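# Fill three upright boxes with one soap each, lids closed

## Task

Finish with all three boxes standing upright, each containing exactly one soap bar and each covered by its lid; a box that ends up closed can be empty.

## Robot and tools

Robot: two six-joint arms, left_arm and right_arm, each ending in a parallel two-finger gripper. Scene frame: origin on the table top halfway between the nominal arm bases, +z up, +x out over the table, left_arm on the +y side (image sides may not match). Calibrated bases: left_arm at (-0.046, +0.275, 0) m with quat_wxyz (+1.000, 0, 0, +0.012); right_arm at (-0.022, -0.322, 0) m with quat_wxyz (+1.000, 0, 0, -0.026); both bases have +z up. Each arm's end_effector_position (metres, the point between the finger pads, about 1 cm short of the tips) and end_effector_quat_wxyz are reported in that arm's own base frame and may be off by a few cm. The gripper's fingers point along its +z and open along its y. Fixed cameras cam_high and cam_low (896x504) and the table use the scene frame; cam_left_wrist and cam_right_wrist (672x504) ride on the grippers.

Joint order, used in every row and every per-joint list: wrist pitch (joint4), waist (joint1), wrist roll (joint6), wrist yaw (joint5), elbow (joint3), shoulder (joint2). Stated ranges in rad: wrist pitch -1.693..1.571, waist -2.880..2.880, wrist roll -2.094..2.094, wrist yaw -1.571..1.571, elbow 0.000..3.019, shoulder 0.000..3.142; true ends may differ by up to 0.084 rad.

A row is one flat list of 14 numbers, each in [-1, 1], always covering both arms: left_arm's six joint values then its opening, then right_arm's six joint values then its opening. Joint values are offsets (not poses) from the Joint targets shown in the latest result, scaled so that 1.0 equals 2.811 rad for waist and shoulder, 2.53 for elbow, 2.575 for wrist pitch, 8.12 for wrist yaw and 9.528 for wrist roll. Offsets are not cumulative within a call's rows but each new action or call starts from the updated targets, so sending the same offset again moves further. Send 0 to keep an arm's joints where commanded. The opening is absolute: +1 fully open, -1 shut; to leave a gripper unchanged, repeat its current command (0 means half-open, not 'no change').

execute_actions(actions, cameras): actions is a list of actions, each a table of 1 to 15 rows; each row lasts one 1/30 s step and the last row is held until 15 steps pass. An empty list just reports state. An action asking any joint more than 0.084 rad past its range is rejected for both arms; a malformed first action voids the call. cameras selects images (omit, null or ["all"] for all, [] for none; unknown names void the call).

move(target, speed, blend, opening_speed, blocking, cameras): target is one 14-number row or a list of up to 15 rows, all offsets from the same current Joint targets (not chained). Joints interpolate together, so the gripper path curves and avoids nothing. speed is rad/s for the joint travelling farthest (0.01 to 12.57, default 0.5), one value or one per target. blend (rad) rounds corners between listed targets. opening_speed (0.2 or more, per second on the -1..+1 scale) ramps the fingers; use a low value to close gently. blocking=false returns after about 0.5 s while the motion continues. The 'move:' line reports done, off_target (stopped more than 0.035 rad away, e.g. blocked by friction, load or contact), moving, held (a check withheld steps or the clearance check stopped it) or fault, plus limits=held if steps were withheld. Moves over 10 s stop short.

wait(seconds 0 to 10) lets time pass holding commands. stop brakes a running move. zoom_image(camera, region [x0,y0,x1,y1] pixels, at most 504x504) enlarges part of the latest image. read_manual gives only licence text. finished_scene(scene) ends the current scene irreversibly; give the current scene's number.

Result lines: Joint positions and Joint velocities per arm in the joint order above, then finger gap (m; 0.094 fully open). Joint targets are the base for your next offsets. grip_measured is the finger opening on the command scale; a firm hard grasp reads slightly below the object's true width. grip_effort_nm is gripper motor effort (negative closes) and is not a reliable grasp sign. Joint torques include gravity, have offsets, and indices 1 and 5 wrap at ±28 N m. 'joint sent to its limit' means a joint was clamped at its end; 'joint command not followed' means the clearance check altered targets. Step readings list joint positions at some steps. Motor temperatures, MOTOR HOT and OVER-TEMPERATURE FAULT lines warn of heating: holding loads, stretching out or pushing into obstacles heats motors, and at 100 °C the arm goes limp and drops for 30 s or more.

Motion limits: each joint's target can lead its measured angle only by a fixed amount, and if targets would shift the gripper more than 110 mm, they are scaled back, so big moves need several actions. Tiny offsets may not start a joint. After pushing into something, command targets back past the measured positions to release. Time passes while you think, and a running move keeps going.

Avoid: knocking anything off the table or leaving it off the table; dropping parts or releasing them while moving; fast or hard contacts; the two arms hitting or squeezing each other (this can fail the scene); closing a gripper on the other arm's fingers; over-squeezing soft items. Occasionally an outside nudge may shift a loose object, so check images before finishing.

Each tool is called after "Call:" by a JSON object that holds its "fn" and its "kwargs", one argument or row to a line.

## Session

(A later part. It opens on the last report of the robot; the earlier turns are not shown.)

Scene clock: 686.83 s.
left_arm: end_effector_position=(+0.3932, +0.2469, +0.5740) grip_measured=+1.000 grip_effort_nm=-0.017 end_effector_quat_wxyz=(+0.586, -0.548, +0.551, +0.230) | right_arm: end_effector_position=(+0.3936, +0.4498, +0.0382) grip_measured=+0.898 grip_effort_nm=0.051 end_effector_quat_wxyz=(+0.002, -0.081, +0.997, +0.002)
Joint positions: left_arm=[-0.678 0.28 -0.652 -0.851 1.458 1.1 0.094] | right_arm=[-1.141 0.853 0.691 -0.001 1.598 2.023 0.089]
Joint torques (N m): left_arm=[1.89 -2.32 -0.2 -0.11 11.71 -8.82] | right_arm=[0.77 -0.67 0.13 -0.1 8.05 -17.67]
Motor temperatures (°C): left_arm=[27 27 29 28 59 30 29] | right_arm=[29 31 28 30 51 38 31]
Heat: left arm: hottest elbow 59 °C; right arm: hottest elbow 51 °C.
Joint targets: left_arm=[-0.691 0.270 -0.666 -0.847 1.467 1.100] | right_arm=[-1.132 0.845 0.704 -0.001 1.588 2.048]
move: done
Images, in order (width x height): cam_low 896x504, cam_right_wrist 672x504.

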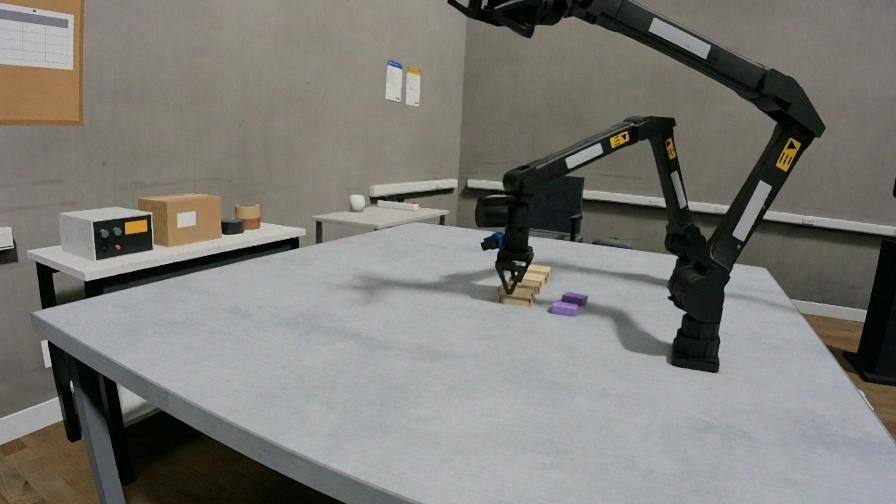

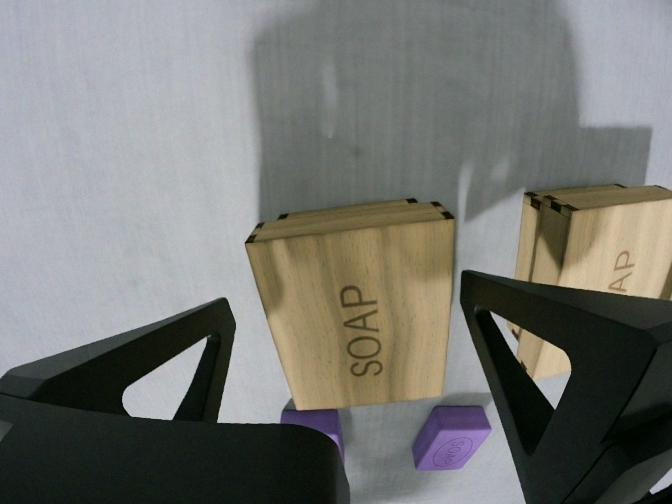

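Call:
{"fn": "move", "kwargs": {
  "target": [0,0,0,0,0,0,1,0,-0.003,0,0,0,0,0.9],
  "speed": 0.05,
  "cameras": []
}}

Call:
{"fn": "move", "kwargs": {
  "target": [0,0,0,0,0,0,1,0,0,0,0,0,0,0.22],
  "opening_speed": 0.3,
  "cameras": ["cam_right_wrist"]
}}

Call:
{"fn": "move", "kwargs": {
  "target": [
    [0,0,0,0,0,0,1,-0.0062,0,0,0,0.0217,-0.0125,0.22],
    [0,0,0,0,0,0,1,-0.0485,0,0,0,0.0494,-0.0292,0.22]
  ],
  "speed": 0.15,
  "cameras": ["cam_right_wrist","cam_low","cam_high"]
}}

Call:
{"fn": "zoom_image", "kwargs": {
  "camera": "cam_low",
  "region": [490, 250, 560, 320]
}}

Call:
{"fn": "zoom_image", "kwargs": {
  "camera": "cam_high",
  "region": [370, 180, 430, 240]
}}

Scene clock: 701.03 s.
left_arm: end_effector_position=(+0.3932, +0.2469, +0.5740) grip_measured=+1.000 grip_effort_nm=-0.017 end_effector_quat_wxyz=(+0.586, -0.548, +0.551, +0.230) | right_arm: end_effector_position=(+0.3977, +0.4462, +0.0382) grip_measured=+0.898 grip_effort_nm=0.056 end_effector_quat_wxyz=(+0.002, -0.076, +0.997, +0.002)
Joint positions: left_arm=[-0.678 0.28 -0.652 -0.851 1.458 1.1 0.094] | right_arm=[-1.141 0.843 0.691 -0.001 1.598 2.023 0.089]
Joint torques (N m): left_arm=[1.91 -2.32 -0.2 -0.1 11.73 -8.88] | right_arm=[0.7 -0.62 0.13 -0.1 8.09 -17.67]
Motor temperatures (°C): left_arm=[27 27 29 28 59 30 29] | right_arm=[29 31 28 30 50 39 31]
Heat: left arm: hottest elbow 59 °C; right arm: hottest elbow 50 °C.
Joint targets: left_arm=[-0.691 0.270 -0.666 -0.847 1.467 1.100] | right_arm=[-1.132 0.837 0.704 -0.001 1.588 2.048]
move: done

Scene clock: 703.50 s.
left_arm: end_effector_position=(+0.3932, +0.2469, +0.5740) grip_measured=+1.000 grip_effort_nm=-0.012 end_effector_quat_wxyz=(+0.586, -0.548, +0.551, +0.230) | right_arm: end_effector_position=(+0.3977, +0.4462, +0.0382) grip_measured=+0.360 grip_effort_nm=-1.062 end_effector_quat_wxyz=(+0.002, -0.076, +0.997, +0.002)
Joint positions: left_arm=[-0.678 0.28 -0.652 -0.851 1.458 1.1 0.094] | right_arm=[-1.141 0.843 0.691 -0.001 1.598 2.023 0.064]
Joint torques (N m): left_arm=[1.89 -2.37 -0.2 -0.1 11.73 -8.82] | right_arm=[0.72 -0.62 0.13 -0.1 8.09 -17.67]
Motor temperatures (°C): left_arm=[27 27 29 28 59 30 29] | right_arm=[29 31 28 30 50 39 31]
Heat: left arm: hottest elbow 59 °C; right arm: hottest elbow 50 °C.
Joint targets: left_arm=[-0.691 0.270 -0.666 -0.847 1.467 1.100] | right_arm=[-1.132 0.837 0.704 -0.001 1.588 2.048]
move: done

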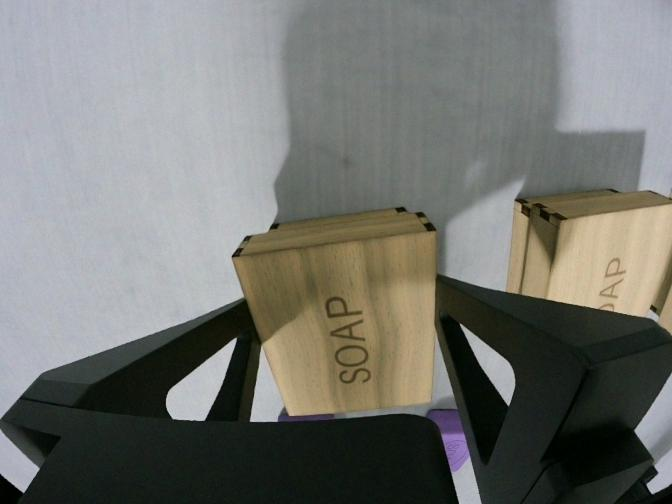

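Scene clock: 705.13 s.
left_arm: end_effector_position=(+0.3932, +0.2469, +0.5740) grip_measured=+1.000 grip_effort_nm=-0.012 end_effector_quat_wxyz=(+0.586, -0.548, +0.551, +0.230) | right_arm: end_effector_position=(+0.3978, +0.4464, +0.0862) grip_measured=+0.359 grip_effort_nm=-1.077 end_effector_quat_wxyz=(+0.001, -0.076, +0.997, +0.002)
Joint positions: left_arm=[-0.678 0.28 -0.652 -0.851 1.458 1.1 0.094] | right_arm=[-1.249 0.843 0.691 -0.001 1.66 1.977 0.064]
Joint torques (N m): left_arm=[1.88 -2.37 -0.2 -0.11 11.74 -8.82] | right_arm=[0.03 -0.56 0.13 -0.1 13.81 -20.84]
Motor temperatures (°C): left_arm=[27 27 29 28 59 30 29] | right_arm=[29 31 28 30 50 39 31]
Heat: left arm: hottest elbow 59 °C; right arm: hottest elbow 50 °C.
Joint targets: left_arm=[-0.691 0.270 -0.666 -0.847 1.467 1.100] | right_arm=[-1.257 0.837 0.704 -0.001 1.713 1.966]
move: off_target (right_arm); right_arm: the elbow is farthest, 0.053 rad from its target
Images, in order (width x height): cam_high 896x504, cam_low 896x504, cam_right_wrist 672x504.

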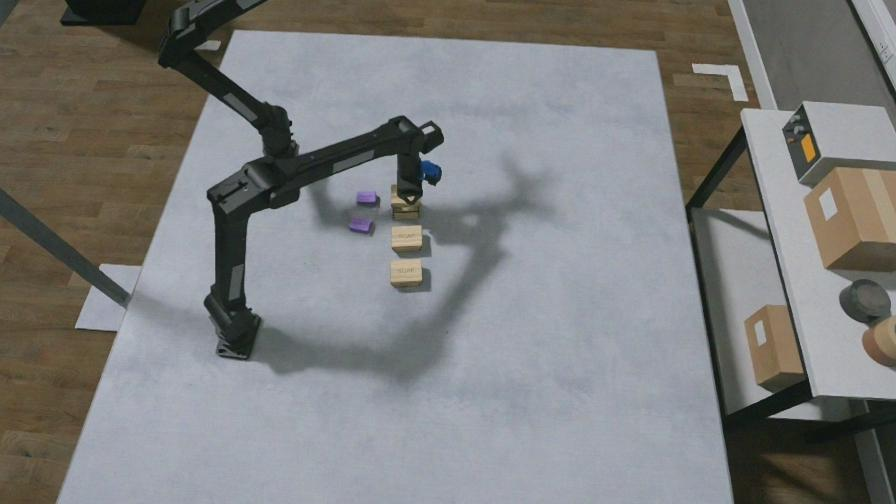

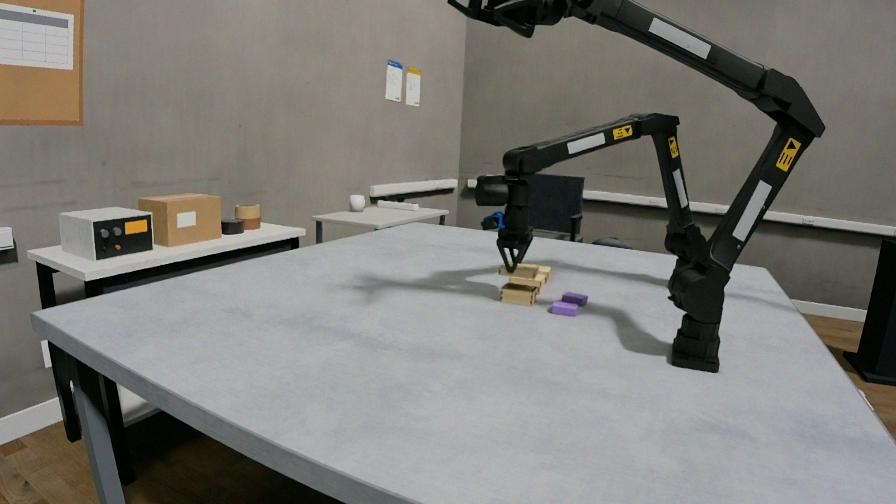

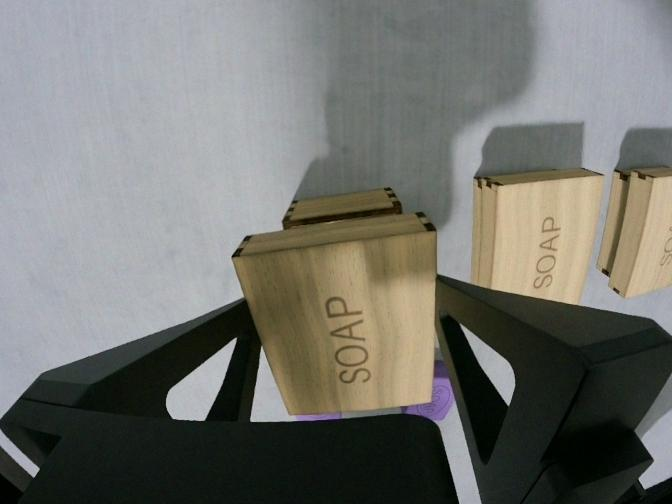

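Scaled by 7.200 (camera's finer frame: 1280x720).

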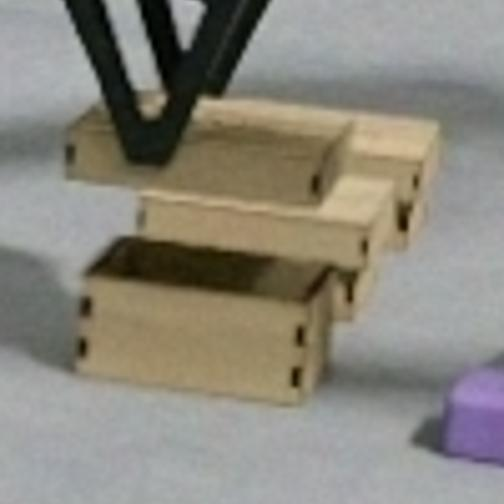

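Scaled by 8.400 (camera's finer frame: 1280x720).

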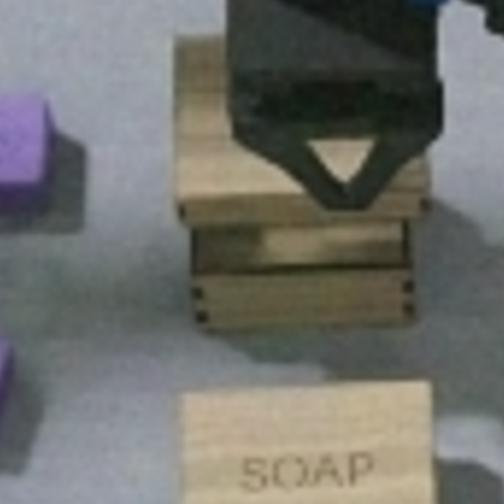

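Call:
{"fn": "move", "kwargs": {
  "target": [0,0,0,0,0,0,1,-0.0342,-0.0701,-0.0232,0,0.1126,0.084,0.22],
  "speed": 0.35,
  "cameras": ["cam_high"]
}}

Call:
{"fn": "move", "kwargs": {
  "target": [0,0,0,0,0,0,1,0.0454,0,0,0,-0.0522,0.0128,0.22],
  "speed": 0.15,
  "cameras": ["cam_low"]
}}

Call:
{"fn": "zoom_image", "kwargs": {
  "camera": "cam_low",
  "region": [440, 230, 560, 320]
}}

Scene clock: 738.83 s.
left_arm: end_effector_position=(+0.3932, +0.2469, +0.5740) grip_measured=+1.000 grip_effort_nm=-0.012 end_effector_quat_wxyz=(+0.586, -0.548, +0.551, +0.230) | right_arm: end_effector_position=(+0.5345, +0.3942, +0.0663) grip_measured=+0.359 grip_effort_nm=-1.077 end_effector_quat_wxyz=(-0.002, -0.069, +0.998, -0.001)
Joint positions: left_arm=[-0.678 0.28 -0.652 -0.851 1.458 1.1 0.094] | right_arm=[-1.336 0.636 0.497 -0.001 1.941 2.179 0.064]
Joint torques (N m): left_arm=[1.89 -2.32 -0.2 -0.11 11.73 -8.82] | right_arm=[0.08 0.32 -0.17 -0.11 14.31 -20.42]
Motor temperatures (°C): left_arm=[27 27 29 28 59 30 29] | right_arm=[29 31 28 30 54 40 32]
Heat: left arm: hottest elbow 59 °C; right arm: hottest elbow 54 °C.
Joint targets: left_arm=[-0.691 0.270 -0.666 -0.847 1.467 1.100] | right_arm=[-1.344 0.640 0.483 -0.001 1.998 2.202]
move: off_target (right_arm); right_arm: the elbow is farthest, 0.057 rad from its target

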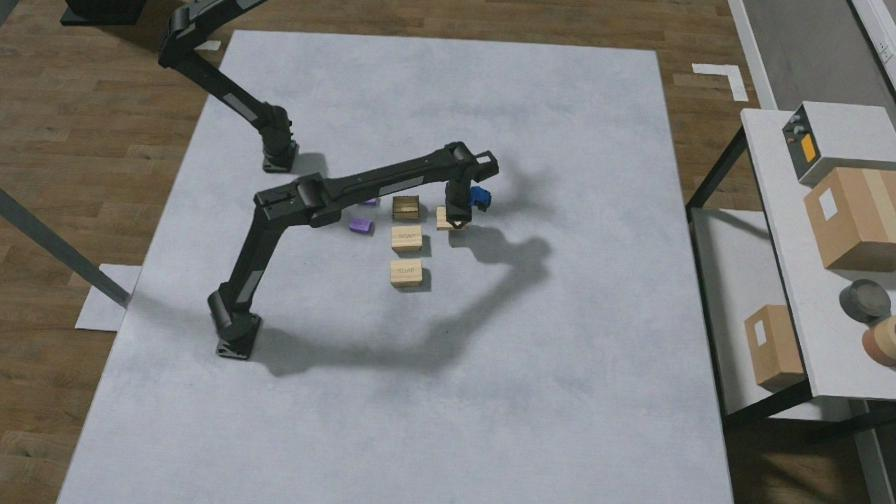

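Scene clock: 740.27 s.
left_arm: end_effector_position=(+0.3932, +0.2469, +0.5740) grip_measured=+1.000 grip_effort_nm=-0.007 end_effector_quat_wxyz=(+0.586, -0.548, +0.551, +0.230) | right_arm: end_effector_position=(+0.5328, +0.3929, +0.0191) grip_measured=+0.359 grip_effort_nm=-1.077 end_effector_quat_wxyz=(-0.003, -0.070, +0.998, -0.001)
Joint positions: left_arm=[-0.678 0.28 -0.652 -0.851 1.458 1.1 0.094] | right_arm=[-1.237 0.636 0.496 -0.001 1.875 2.215 0.064]
Joint torques (N m): left_arm=[1.89 -2.32 -0.2 -0.1 11.73 -8.82] | right_arm=[0.7 0.32 -0.11 -0.11 8.59 -20.48]
Motor temperatures (°C): left_arm=[27 27 29 28 59 30 29] | right_arm=[29 31 28 30 54 40 32]
Heat: left arm: hottest elbow 59 °C; right arm: hottest elbow 54 °C.
Joint targets: left_arm=[-0.691 0.270 -0.666 -0.847 1.467 1.100] | right_arm=[-1.228 0.640 0.483 -0.001 1.866 2.238]
move: done

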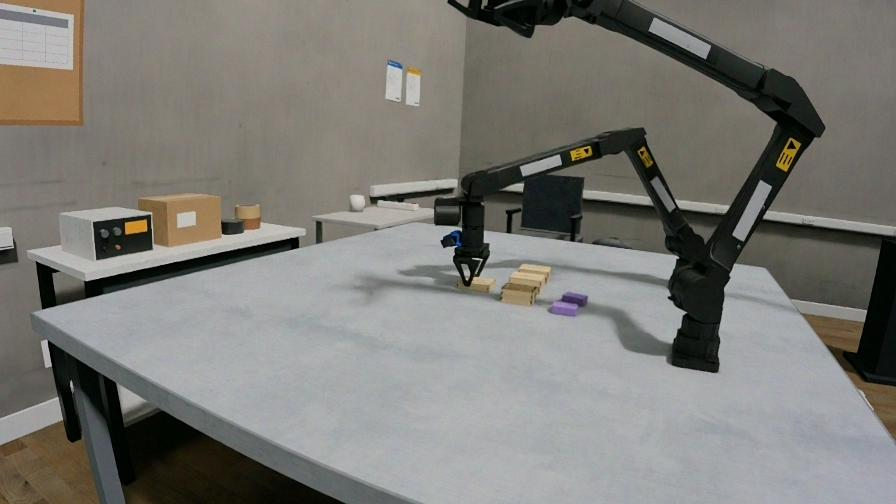

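Scaled by 4.200 (camera's finer frame: 1280x720).

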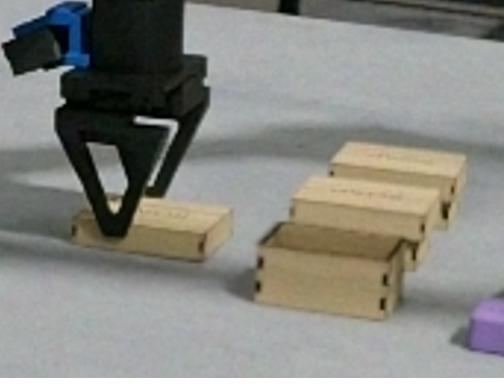

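Call:
{"fn": "move", "kwargs": {
  "target": [0,0,0,0,0,0,1,0,0,0,0,0,0,0.55],
  "opening_speed": 0.25,
  "cameras": []
}}

Call:
{"fn": "move", "kwargs": {
  "target": [
    [0,0,0,0,0,0,1,0,0,0,0,0.0395,-0.0356,0.55],
    [0,0,0,0,0,0,1,-0.0066,0.1427,0.0426,0,-0.1553,-0.1533,0.55]
  ],
  "speed": 0.5,
  "cameras": ["cam_right_wrist"]
}}

Call:
{"fn": "zoom_image", "kwargs": {
  "camera": "cam_right_wrist",
  "region": [230, 140, 460, 360]
}}

Scene clock: 754.60 s.
left_arm: end_effector_position=(+0.3932, +0.2469, +0.5740) grip_measured=+1.000 grip_effort_nm=-0.012 end_effector_quat_wxyz=(+0.586, -0.548, +0.551, +0.230) | right_arm: end_effector_position=(+0.5328, +0.3929, +0.0191) grip_measured=+0.547 grip_effort_nm=0.051 end_effector_quat_wxyz=(-0.003, -0.070, +0.998, -0.001)
Joint positions: left_arm=[-0.678 0.28 -0.652 -0.851 1.458 1.1 0.094] | right_arm=[-1.237 0.636 0.496 -0.001 1.875 2.215 0.073]
Joint torques (N m): left_arm=[1.88 -2.32 -0.2 -0.11 11.74 -8.82] | right_arm=[0.7 0.32 -0.11 -0.11 8.5 -20.48]
Motor temperatures (°C): left_arm=[27 27 29 28 59 30 29] | right_arm=[29 31 28 30 54 41 32]
Heat: left arm: hottest elbow 59 °C; right arm: hottest elbow 54 °C.
Joint targets: left_arm=[-0.691 0.270 -0.666 -0.847 1.467 1.100] | right_arm=[-1.228 0.640 0.483 -0.001 1.866 2.238]
move: done

Scene clock: 756.77 s.
left_arm: end_effector_position=(+0.3932, +0.2469, +0.5740) grip_measured=+1.000 grip_effort_nm=-0.007 end_effector_quat_wxyz=(+0.586, -0.548, +0.551, +0.230) | right_arm: end_effector_position=(+0.2710, +0.4681, +0.1120) grip_measured=+0.548 grip_effort_nm=0.037 end_effector_quat_wxyz=(+0.000, -0.086, +0.996, +0.001)
Joint positions: left_arm=[-0.678 0.28 -0.652 -0.851 1.458 1.1 0.094] | right_arm=[-1.239 1.047 0.875 -0.001 1.484 1.815 0.073]
Joint torques (N m): left_arm=[1.89 -2.37 -0.2 -0.11 11.71 -8.82] | right_arm=[0.14 -0.56 0.13 -0.09 8.28 -17.67]
Motor temperatures (°C): left_arm=[27 27 29 28 59 30 29] | right_arm=[29 31 28 30 54 41 32]
Heat: left arm: hottest elbow 59 °C; right arm: hottest elbow 54 °C.
Joint targets: left_arm=[-0.691 0.270 -0.666 -0.847 1.467 1.100] | right_arm=[-1.245 1.041 0.889 0.000 1.473 1.807]
move: done

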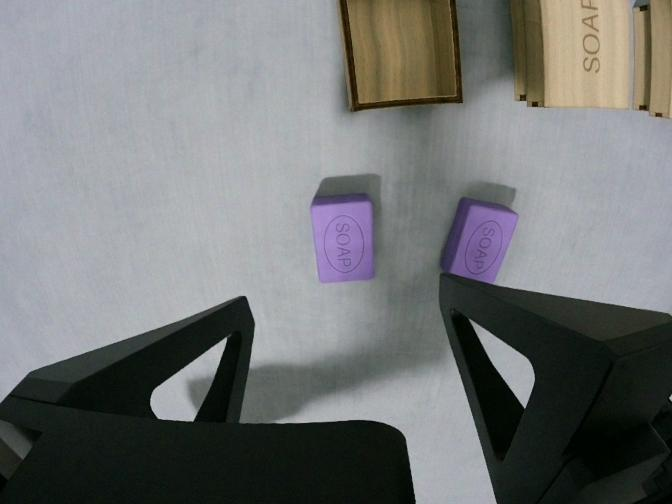

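Scaled by 2.191 (camera's finer frame: 960x720).

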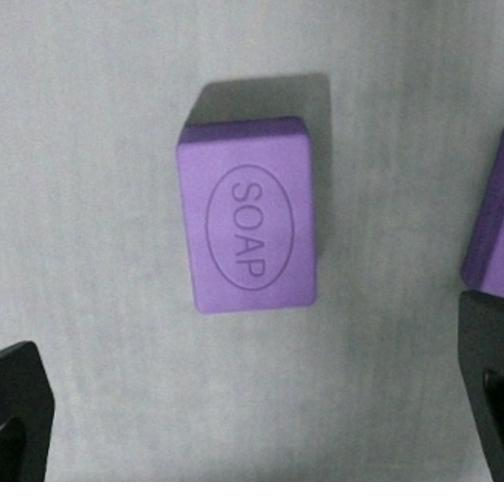

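Call:
{"fn": "move", "kwargs": {
  "target": [0,0,0,0,0,0,1,0.0625,0.0092,0.0062,0,-0.0356,0.0306,0.5],
  "speed": 0.3,
  "cameras": ["cam_right_wrist"]
}}

Call:
{"fn": "move", "kwargs": {
  "target": [0,0,0,0,0,0,1,0.0229,0,0,0,-0.0099,0.0125,0.5],
  "speed": 0.12,
  "cameras": ["cam_right_wrist"]
}}

Scene clock: 783.33 s.
left_arm: end_effector_position=(+0.3932, +0.2469, +0.5740) grip_measured=+1.000 grip_effort_nm=-0.017 end_effector_quat_wxyz=(+0.586, -0.548, +0.551, +0.230) | right_arm: end_effector_position=(+0.2616, +0.4675, +0.0457) grip_measured=+0.502 grip_effort_nm=-0.144 end_effector_quat_wxyz=(-0.003, -0.063, +0.998, -0.004)
Joint positions: left_arm=[-0.678 0.28 -0.652 -0.851 1.458 1.1 0.094] | right_arm=[-1.093 1.061 0.934 -0.001 1.39 1.878 0.071]
Joint torques (N m): left_arm=[1.91 -2.32 -0.2 -0.1 11.73 -8.82] | right_arm=[0.66 0.5 0.14 -0.09 8.03 -16.26]
Motor temperatures (°C): left_arm=[27 27 29 28 59 30 29] | right_arm=[29 31 28 30 51 39 31]
Heat: left arm: hottest elbow 59 °C; right arm: hottest elbow 51 °C.
Joint targets: left_arm=[-0.691 0.270 -0.666 -0.847 1.467 1.100] | right_arm=[-1.084 1.067 0.948 0.000 1.383 1.893]
move: done

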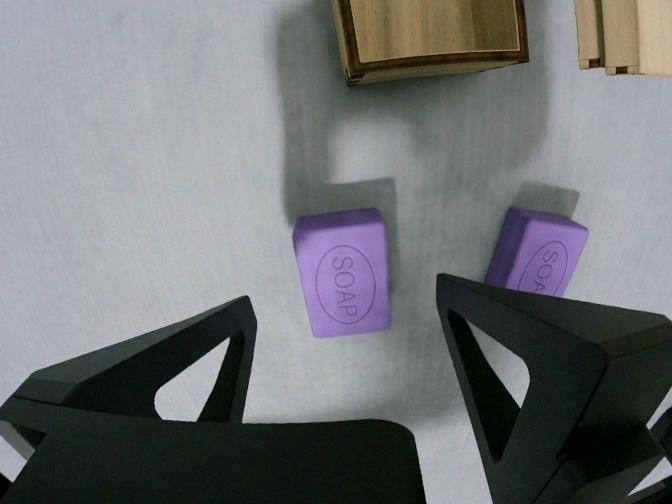

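Scene clock: 784.33 s.
left_arm: end_effector_position=(+0.3932, +0.2469, +0.5740) grip_measured=+1.000 grip_effort_nm=-0.012 end_effector_quat_wxyz=(+0.586, -0.548, +0.551, +0.230) | right_arm: end_effector_position=(+0.2628, +0.4695, +0.0239) grip_measured=+0.502 grip_effort_nm=-0.149 end_effector_quat_wxyz=(-0.001, -0.063, +0.998, -0.001)
Joint positions: left_arm=[-0.678 0.28 -0.652 -0.851 1.458 1.1 0.094] | right_arm=[-1.034 1.061 0.935 -0.001 1.367 1.906 0.071]
Joint torques (N m): left_arm=[1.89 -2.37 -0.2 -0.11 11.73 -8.88] | right_arm=[0.64 0.5 0.13 -0.1 7.6 -15.85]
Motor temperatures (°C): left_arm=[27 27 29 28 59 30 29] | right_arm=[29 31 28 30 51 39 31]
Heat: left arm: hottest elbow 59 °C; right arm: hottest elbow 51 °C.
Joint targets: left_arm=[-0.691 0.270 -0.666 -0.847 1.467 1.100] | right_arm=[-1.025 1.067 0.948 0.000 1.358 1.928]
move: done

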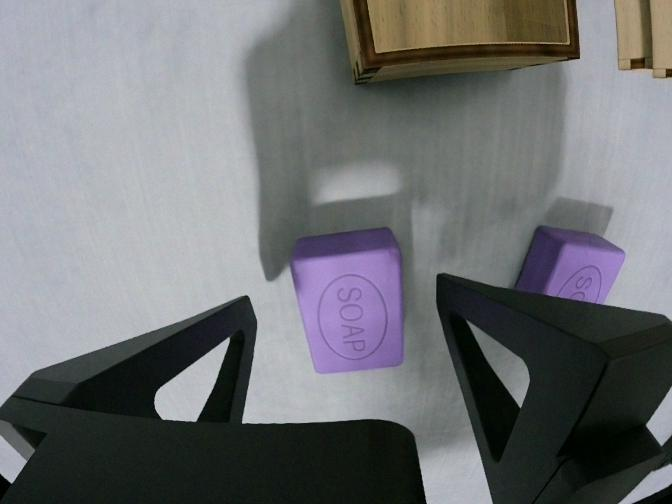

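Call:
{"fn": "move", "kwargs": {
  "target": [0,0,0,0,0,0,1,0,0,0,0,0,0,-0.38],
  "opening_speed": 0.35,
  "cameras": []
}}

Call:
{"fn": "move", "kwargs": {
  "target": [
    [0,0,0,0,0,0,1,-0.0388,0,0,0,0.0435,-0.0213,-0.38],
    [0,0,0,0,0,0,1,-0.0998,-0.0754,-0.0271,0,0.1387,0.0146,-0.38]
  ],
  "speed": 0.35,
  "cameras": ["cam_right_wrist"]
}}

Call:
{"fn": "zoom_image", "kwargs": {
  "camera": "cam_right_wrist",
  "region": [230, 100, 460, 420]
}}

Scene clock: 804.50 s.
left_arm: end_effector_position=(+0.3932, +0.2469, +0.5740) grip_measured=+1.000 grip_effort_nm=-0.007 end_effector_quat_wxyz=(+0.586, -0.548, +0.551, +0.230) | right_arm: end_effector_position=(+0.2628, +0.4695, +0.0239) grip_measured=-0.241 grip_effort_nm=-1.062 end_effector_quat_wxyz=(-0.001, -0.063, +0.998, +0.000)
Joint positions: left_arm=[-0.678 0.28 -0.652 -0.851 1.458 1.1 0.094] | right_arm=[-1.033 1.061 0.935 -0.001 1.367 1.906 0.036]
Joint torques (N m): left_arm=[1.89 -2.32 -0.2 -0.11 11.73 -8.88] | right_arm=[0.68 0.44 0.13 -0.09 7.57 -15.74]
Motor temperatures (°C): left_arm=[27 27 29 28 59 30 29] | right_arm=[29 31 28 30 49 40 31]
Heat: left arm: hottest elbow 59 °C; right arm: hottest elbow 49 °C.
Joint targets: left_arm=[-0.691 0.270 -0.666 -0.847 1.467 1.100] | right_arm=[-1.025 1.067 0.948 0.000 1.358 1.928]
move: done

Scene clock: 806.47 s.
left_arm: end_effector_position=(+0.3932, +0.2469, +0.5740) grip_measured=+1.000 grip_effort_nm=-0.012 end_effector_quat_wxyz=(+0.586, -0.548, +0.551, +0.230) | right_arm: end_effector_position=(+0.3880, +0.4430, +0.1007) grip_measured=-0.242 grip_effort_nm=-1.072 end_effector_quat_wxyz=(+0.000, -0.074, +0.997, +0.000)
Joint positions: left_arm=[-0.678 0.28 -0.652 -0.851 1.458 1.1 0.094] | right_arm=[-1.274 0.852 0.704 -0.001 1.649 1.945 0.036]
Joint torques (N m): left_arm=[1.89 -2.37 -0.2 -0.1 11.73 -8.82] | right_arm=[0.09 0.21 -0.12 -0.1 14.41 -17.14]
Motor temperatures (°C): left_arm=[27 27 29 28 59 30 29] | right_arm=[29 31 28 30 50 40 31]
Heat: left arm: hottest elbow 59 °C; right arm: hottest elbow 50 °C.
Joint targets: left_arm=[-0.691 0.270 -0.666 -0.847 1.467 1.100] | right_arm=[-1.282 0.855 0.690 0.000 1.709 1.969]
move: off_target (right_arm); right_arm: the elbow is farthest, 0.060 rad from its target

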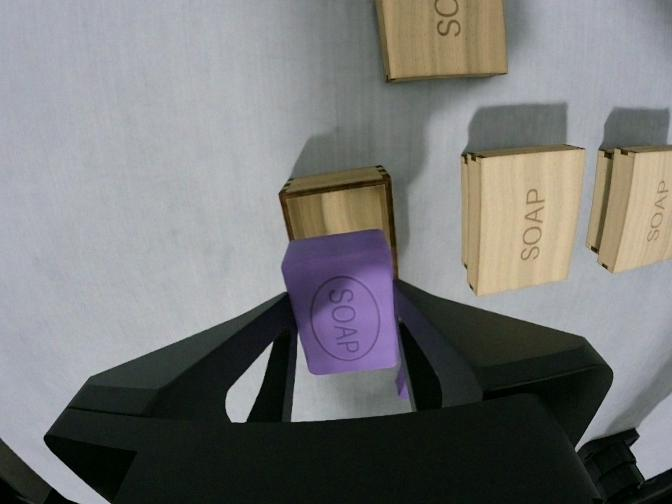

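Scaled by 1.575 (camera's finer frame: 960x720).

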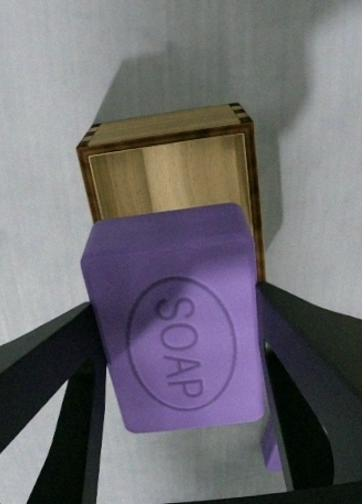

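Call:
{"fn": "move", "kwargs": {
  "target": [0,0,0,0,0,0,1,0.0462,0.0028,0,0,-0.0538,0.0127,-0.38],
  "speed": 0.15,
  "cameras": ["cam_right_wrist","cam_high"]
}}

Call:
{"fn": "zoom_image", "kwargs": {
  "camera": "cam_right_wrist",
  "region": [230, 100, 460, 420]
}}

Call:
{"fn": "zoom_image", "kwargs": {
  "camera": "cam_high",
  "region": [370, 170, 440, 240]
}}

Scene clock: 828.97 s.
left_arm: end_effector_position=(+0.3932, +0.2469, +0.5740) grip_measured=+1.000 grip_effort_nm=-0.007 end_effector_quat_wxyz=(+0.586, -0.548, +0.551, +0.230) | right_arm: end_effector_position=(+0.3849, +0.4422, +0.0536) grip_measured=-0.242 grip_effort_nm=-1.072 end_effector_quat_wxyz=(-0.002, -0.076, +0.997, -0.002)
Joint positions: left_arm=[-0.678 0.28 -0.652 -0.851 1.458 1.1 0.094] | right_arm=[-1.172 0.855 0.703 -0.001 1.581 1.985 0.036]
Joint torques (N m): left_arm=[1.89 -2.32 -0.2 -0.1 11.73 -8.82] | right_arm=[0.69 0.67 -0.11 -0.1 8.32 -17.79]
Motor temperatures (°C): left_arm=[27 27 29 28 59 30 29] | right_arm=[29 31 28 30 53 38 32]
Heat: left arm: hottest elbow 59 °C; right arm: hottest elbow 53 °C.
Joint targets: left_arm=[-0.691 0.270 -0.666 -0.847 1.467 1.100] | right_arm=[-1.163 0.862 0.690 0.000 1.573 2.005]
move: done
Images, in order (width x height): cam_high 896x504, cam_right_wrist 672x504.

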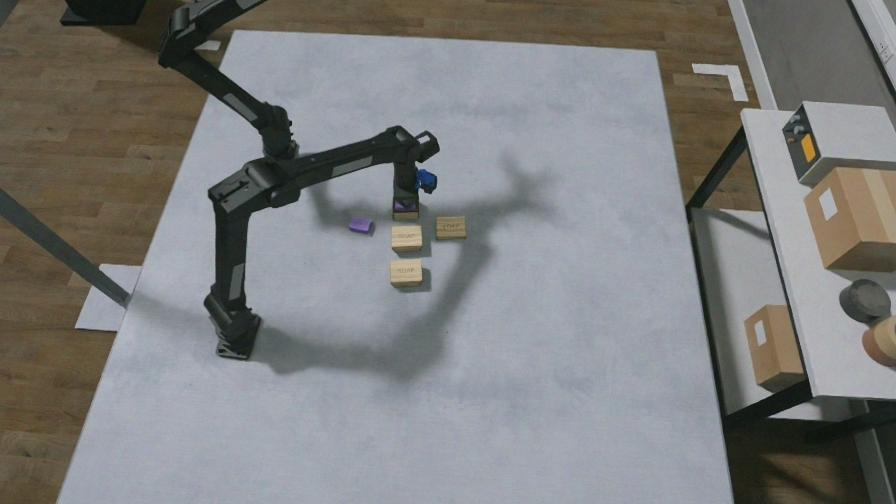

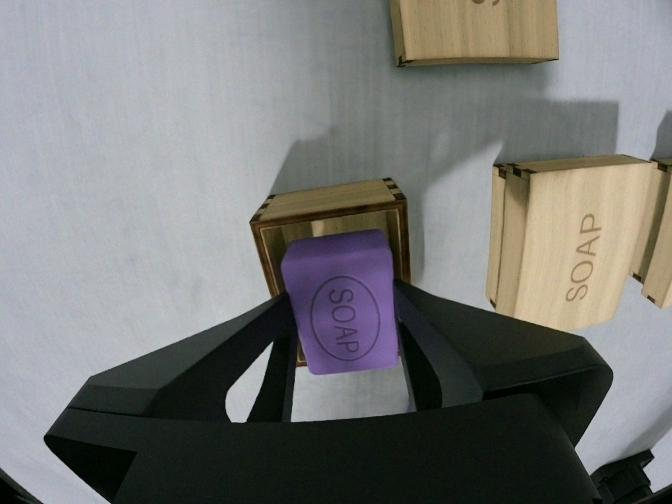

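Scaled by 1.575 (camera's finer frame: 960x720).

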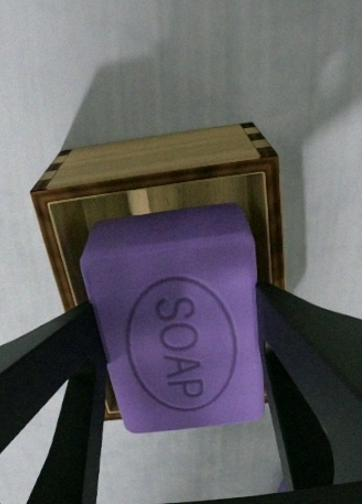

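Scaled by 7.200 (camera's finer frame: 1280x720).

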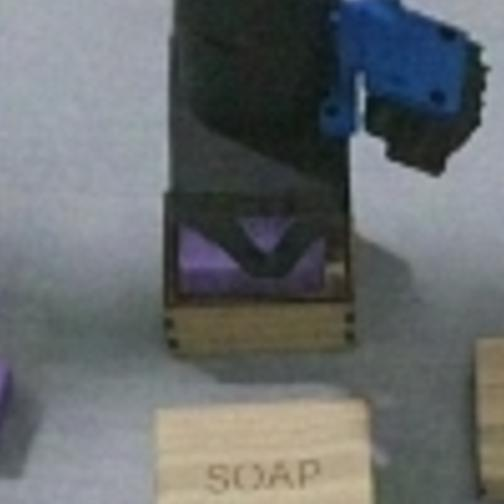

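Call:
{"fn": "move", "kwargs": {
  "target": [
    [0,0,0,0,0,0,1,0,0.0021,0,0,0,0,-0.38],
    [0,0,0,0,0,0,1,0.0074,0.0021,0,0,-0.0036,0.0036,-0.38]
  ],
  "speed": 0.1,
  "cameras": ["cam_right_wrist"]
}}

Call:
{"fn": "zoom_image", "kwargs": {
  "camera": "cam_right_wrist",
  "region": [230, 100, 460, 420]
}}

Scene clock: 891.17 s.
left_arm: end_effector_position=(+0.3932, +0.2469, +0.5740) grip_measured=+1.000 grip_effort_nm=-0.007 end_effector_quat_wxyz=(+0.586, -0.548, +0.551, +0.230) | right_arm: end_effector_position=(+0.3825, +0.4460, +0.0481) grip_measured=-0.242 grip_effort_nm=-1.082 end_effector_quat_wxyz=(+0.000, -0.080, +0.997, +0.001)
Joint positions: left_arm=[-0.678 0.28 -0.652 -0.851 1.458 1.1 0.094] | right_arm=[-1.153 0.862 0.703 -0.001 1.573 1.99 0.036]
Joint torques (N m): left_arm=[1.89 -2.37 -0.2 -0.11 11.73 -8.82] | right_arm=[0.65 0.56 -0.11 -0.11 8.12 -17.32]
Motor temperatures (°C): left_arm=[27 27 29 28 59 30 29] | right_arm=[29 31 28 30 49 40 32]
Heat: left arm: hottest elbow 59 °C; right arm: hottest elbow 49 °C.
Joint targets: left_arm=[-0.691 0.270 -0.666 -0.847 1.467 1.100] | right_arm=[-1.144 0.869 0.690 0.000 1.564 2.015]
move: done

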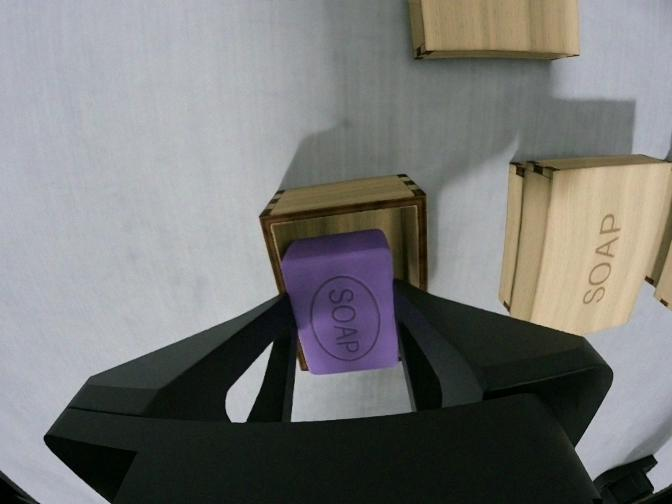

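Scaled by 1.575 (camera's finer frame: 960x720).

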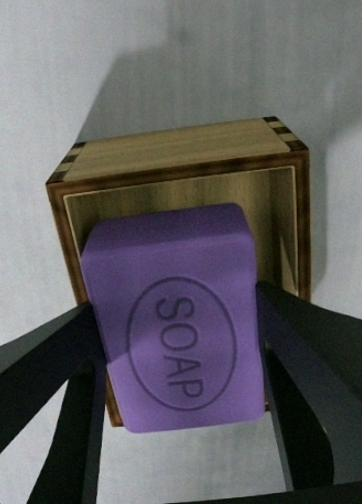

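Call:
{"fn": "move", "kwargs": {
  "target": [
    [0,0,0,0,0,0,1,0,-0.0068,0,0,0,0,-0.38],
    [0,0,0,0,0,0,1,-0.0008,-0.0068,-0.0005,0,0,0.0024,-0.38]
  ],
  "speed": 0.1,
  "cameras": ["cam_right_wrist"]
}}

Call:
{"fn": "zoom_image", "kwargs": {
  "camera": "cam_right_wrist",
  "region": [230, 100, 460, 420]
}}

Scene clock: 908.20 s.
left_arm: end_effector_position=(+0.3932, +0.2469, +0.5740) grip_measured=+1.000 grip_effort_nm=-0.012 end_effector_quat_wxyz=(+0.586, -0.548, +0.551, +0.230) | right_arm: end_effector_position=(+0.3853, +0.4430, +0.0446) grip_measured=-0.242 grip_effort_nm=-1.077 end_effector_quat_wxyz=(-0.002, -0.078, +0.997, -0.001)
Joint positions: left_arm=[-0.678 0.28 -0.652 -0.851 1.458 1.1 0.094] | right_arm=[-1.152 0.856 0.699 -0.001 1.573 1.997 0.036]
Joint torques (N m): left_arm=[1.89 -2.37 -0.2 -0.1 11.73 -8.88] | right_arm=[0.61 -0.56 -0.08 -0.11 8.1 -17.32]
Motor temperatures (°C): left_arm=[27 27 29 28 59 30 29] | right_arm=[29 31 28 30 50 41 32]
Heat: left arm: hottest elbow 59 °C; right arm: hottest elbow 50 °C.
Joint targets: left_arm=[-0.691 0.270 -0.666 -0.847 1.467 1.100] | right_arm=[-1.146 0.850 0.685 0.000 1.564 2.021]
move: done

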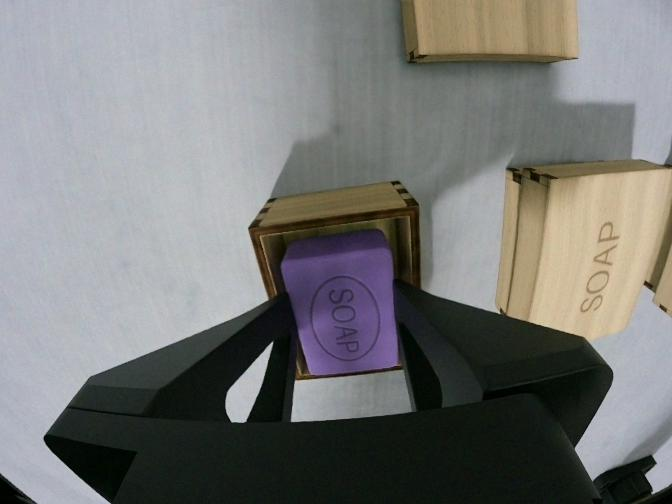

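Scaled by 1.575 (camera's finer frame: 960x720).

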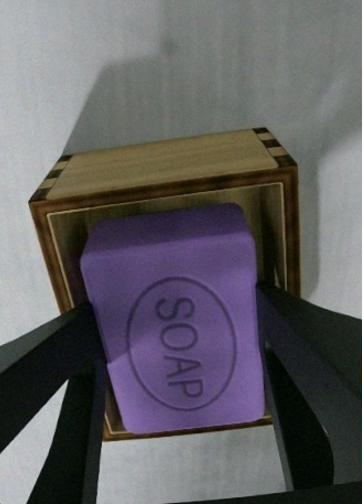

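Call:
{"fn": "move", "kwargs": {
  "target": [0,0,0,0,0,0,1,0.0103,0,0,0,-0.0051,0.0048,-0.38],
  "speed": 0.05,
  "cameras": ["cam_right_wrist"]
}}

Call:
{"fn": "zoom_image", "kwargs": {
  "camera": "cam_right_wrist",
  "region": [230, 100, 460, 420]
}}

Scene clock: 923.97 s.
left_arm: end_effector_position=(+0.3932, +0.2469, +0.5740) grip_measured=+1.000 grip_effort_nm=-0.002 end_effector_quat_wxyz=(+0.586, -0.548, +0.551, +0.230) | right_arm: end_effector_position=(+0.3847, +0.4424, +0.0318) grip_measured=-0.242 grip_effort_nm=-1.072 end_effector_quat_wxyz=(-0.003, -0.079, +0.997, -0.003)
Joint positions: left_arm=[-0.678 0.28 -0.652 -0.851 1.458 1.1 0.094] | right_arm=[-1.128 0.856 0.698 -0.001 1.56 2.011 0.036]
Joint torques (N m): left_arm=[1.88 -2.32 -0.2 -0.1 11.73 -8.82] | right_arm=[0.68 -0.5 -0.11 -0.11 7.99 -17.2]
Motor temperatures (°C): left_arm=[27 27 29 28 59 30 29] | right_arm=[29 31 28 30 50 39 32]
Heat: left arm: hottest elbow 59 °C; right arm: hottest elbow 50 °C.
Joint targets: left_arm=[-0.691 0.270 -0.666 -0.847 1.467 1.100] | right_arm=[-1.120 0.850 0.685 0.000 1.551 2.035]
move: done

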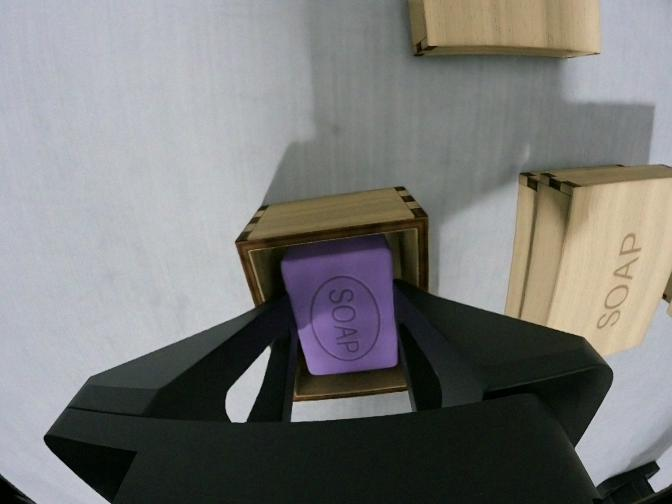

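Scaled by 1.575 (camera's finer frame: 960x720).

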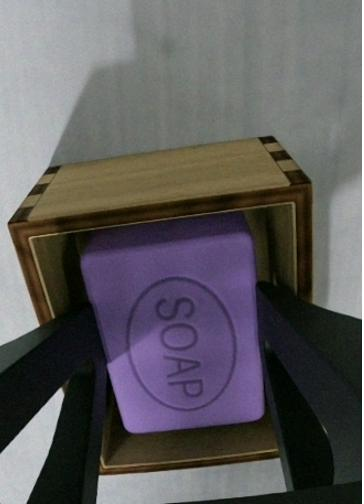

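Call:
{"fn": "move", "kwargs": {
  "target": [0,0,0,0,0,0,1,0,0,0,0,0,0,-0.165],
  "opening_speed": 0.2,
  "cameras": ["cam_right_wrist"]
}}

Scene clock: 934.37 s.
left_arm: end_effector_position=(+0.3932, +0.2469, +0.5740) grip_measured=+1.000 grip_effort_nm=-0.012 end_effector_quat_wxyz=(+0.586, -0.548, +0.551, +0.230) | right_arm: end_effector_position=(+0.3849, +0.4423, +0.0318) grip_measured=-0.168 grip_effort_nm=0.051 end_effector_quat_wxyz=(-0.003, -0.078, +0.997, -0.003)
Joint positions: left_arm=[-0.678 0.28 -0.652 -0.851 1.458 1.1 0.094] | right_arm=[-1.128 0.855 0.698 -0.001 1.56 2.011 0.039]
Joint torques (N m): left_arm=[1.89 -2.32 -0.2 -0.1 11.74 -8.82] | right_arm=[0.66 -0.62 -0.1 -0.1 7.99 -17.38]
Motor temperatures (°C): left_arm=[27 27 29 28 59 30 29] | right_arm=[29 31 28 30 50 38 32]
Heat: left arm: hottest elbow 59 °C; right arm: hottest elbow 50 °C.
Joint targets: left_arm=[-0.691 0.270 -0.666 -0.847 1.467 1.100] | right_arm=[-1.120 0.849 0.685 -0.001 1.551 2.035]
move: done

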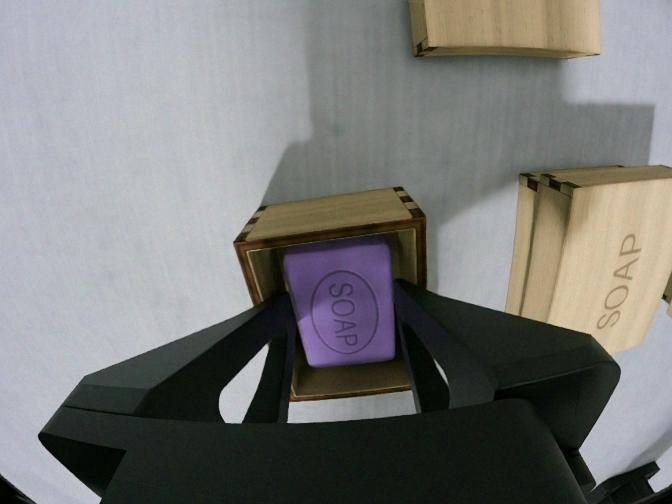

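Call:
{"fn": "move", "kwargs": {
  "target": [
    [0,0,0,0,0,0,1,-0.0058,0,0,0,0.0221,-0.0128,-0.165],
    [0,0,0,0,0,0,1,-0.0784,0,0,0,0.0672,-0.0413,-0.165]
  ],
  "speed": [0.1,0.15]
}}

Call:
{"fn": "zoom_image", "kwargs": {
  "camera": "cam_right_wrist",
  "region": [200, 60, 500, 440]
}}

Scene clock: 956.07 s.
left_arm: end_effector_position=(+0.3932, +0.2469, +0.5740) grip_measured=+1.000 grip_effort_nm=-0.002 end_effector_quat_wxyz=(+0.586, -0.548, +0.551, +0.230) | right_arm: end_effector_position=(+0.3846, +0.4420, +0.1156) grip_measured=-0.167 grip_effort_nm=0.042 end_effector_quat_wxyz=(-0.003, -0.078, +0.997, -0.002)
Joint positions: left_arm=[-0.678 0.28 -0.652 -0.851 1.458 1.1 0.094] | right_arm=[-1.313 0.855 0.698 -0.001 1.667 1.931 0.039]
Joint torques (N m): left_arm=[1.88 -2.37 -0.2 -0.11 11.71 -8.82] | right_arm=[0.08 -0.56 -0.11 -0.11 13.94 -19.9]
Motor temperatures (°C): left_arm=[27 27 29 28 59 30 29] | right_arm=[29 31 28 30 50 38 31]
Heat: left arm: hottest elbow 59 °C; right arm: hottest elbow 50 °C.
Joint targets: left_arm=[-0.691 0.270 -0.666 -0.847 1.467 1.100] | right_arm=[-1.321 0.849 0.685 -0.001 1.721 1.919]
move: off_target (right_arm); right_arm: the elbow is farthest, 0.054 rad from its target

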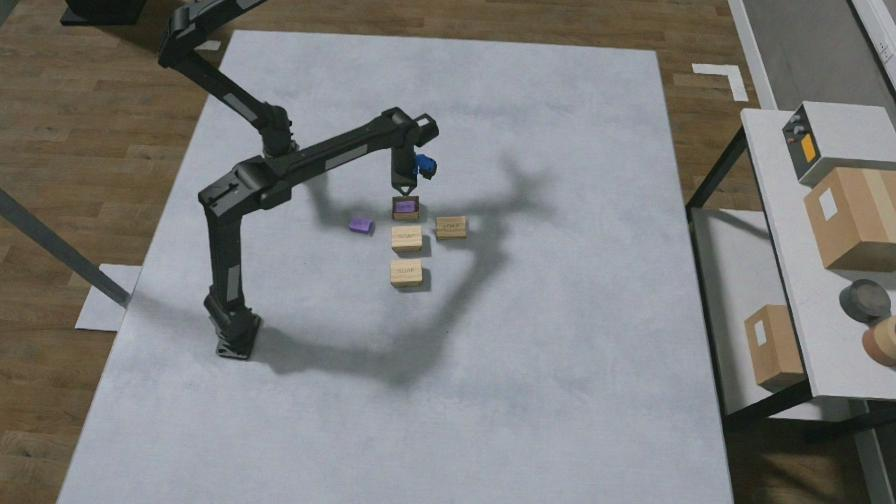

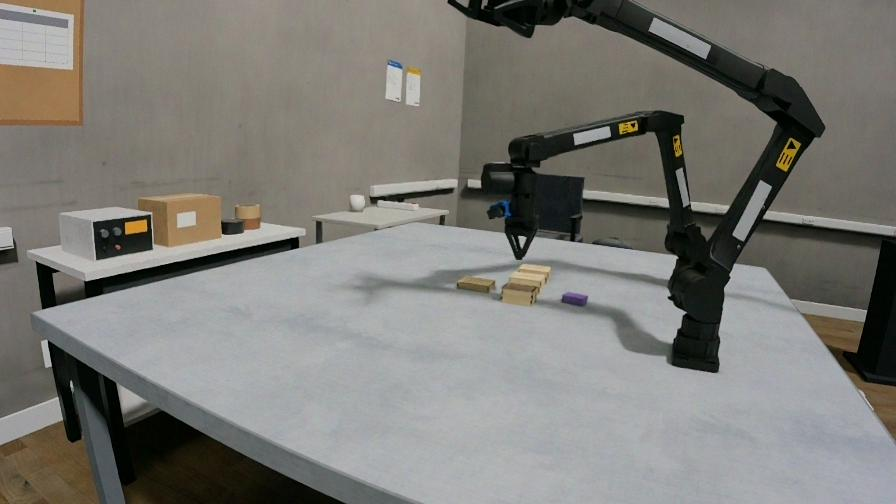

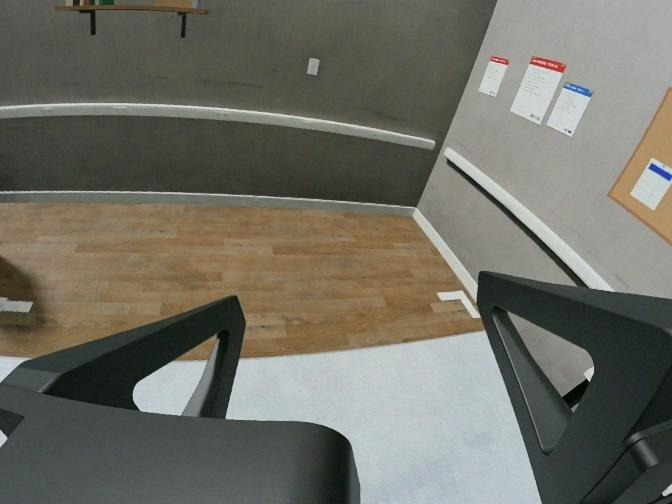

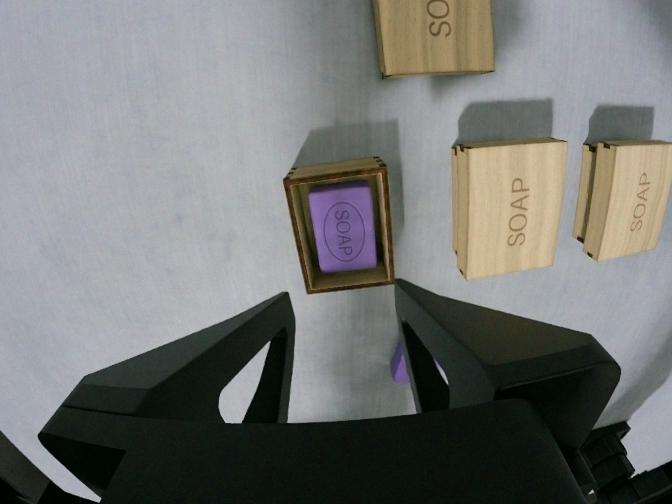

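Scaled by 1.326 (camera's finer frame: 960x720).

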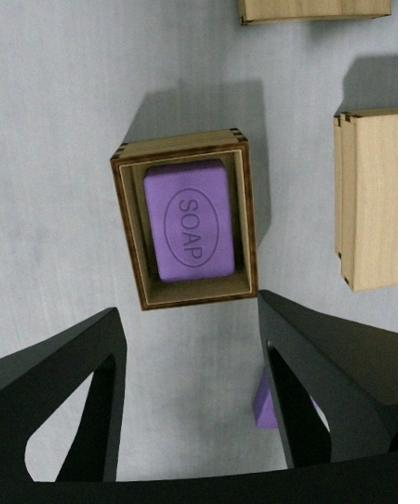

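Call:
{"fn": "move", "kwargs": {
  "target": [0,0,0,0,0,0,1,-0.0381,-0.0786,-0.0212,0,0.1265,0.0907,0.55],
  "speed": 0.3,
  "cameras": ["cam_right_wrist"]
}}

Call:
{"fn": "zoom_image", "kwargs": {
  "camera": "cam_right_wrist",
  "region": [200, 60, 500, 440]
}}

Scene clock: 978.87 s.
left_arm: end_effector_position=(+0.3932, +0.2469, +0.5740) grip_measured=+1.000 grip_effort_nm=-0.012 end_effector_quat_wxyz=(+0.586, -0.548, +0.551, +0.230) | right_arm: end_effector_position=(+0.5363, +0.3858, +0.1044) grip_measured=+0.548 grip_effort_nm=0.051 end_effector_quat_wxyz=(-0.001, -0.063, +0.998, +0.000)
Joint positions: left_arm=[-0.678 0.28 -0.652 -0.851 1.458 1.1 0.094] | right_arm=[-1.411 0.624 0.497 -0.001 1.982 2.144 0.073]
Joint torques (N m): left_arm=[1.89 -2.37 -0.2 -0.1 11.73 -8.82] | right_arm=[0.09 0.15 -0.13 -0.11 14.57 -19.55]
Motor temperatures (°C): left_arm=[27 27 29 28 59 30 29] | right_arm=[29 31 28 30 56 39 31]
Heat: left arm: hottest elbow 59 °C; right arm: hottest elbow 56 °C.
Joint targets: left_arm=[-0.691 0.270 -0.666 -0.847 1.467 1.100] | right_arm=[-1.419 0.628 0.483 -0.001 2.041 2.174]
move: off_target (right_arm); right_arm: the elbow is farthest, 0.059 rad from its target

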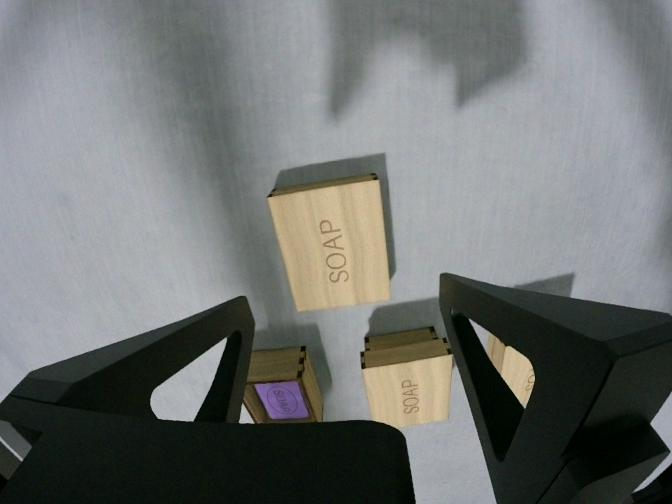

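Scaled by 1.326 (camera's finer frame: 960x720).

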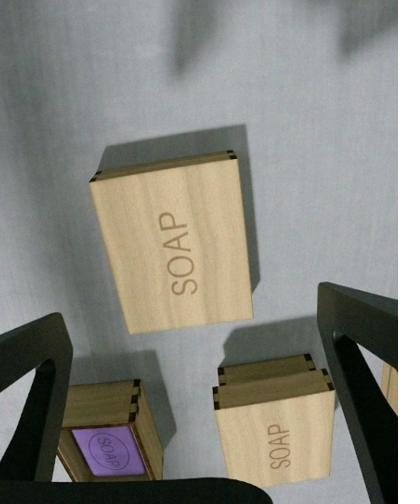

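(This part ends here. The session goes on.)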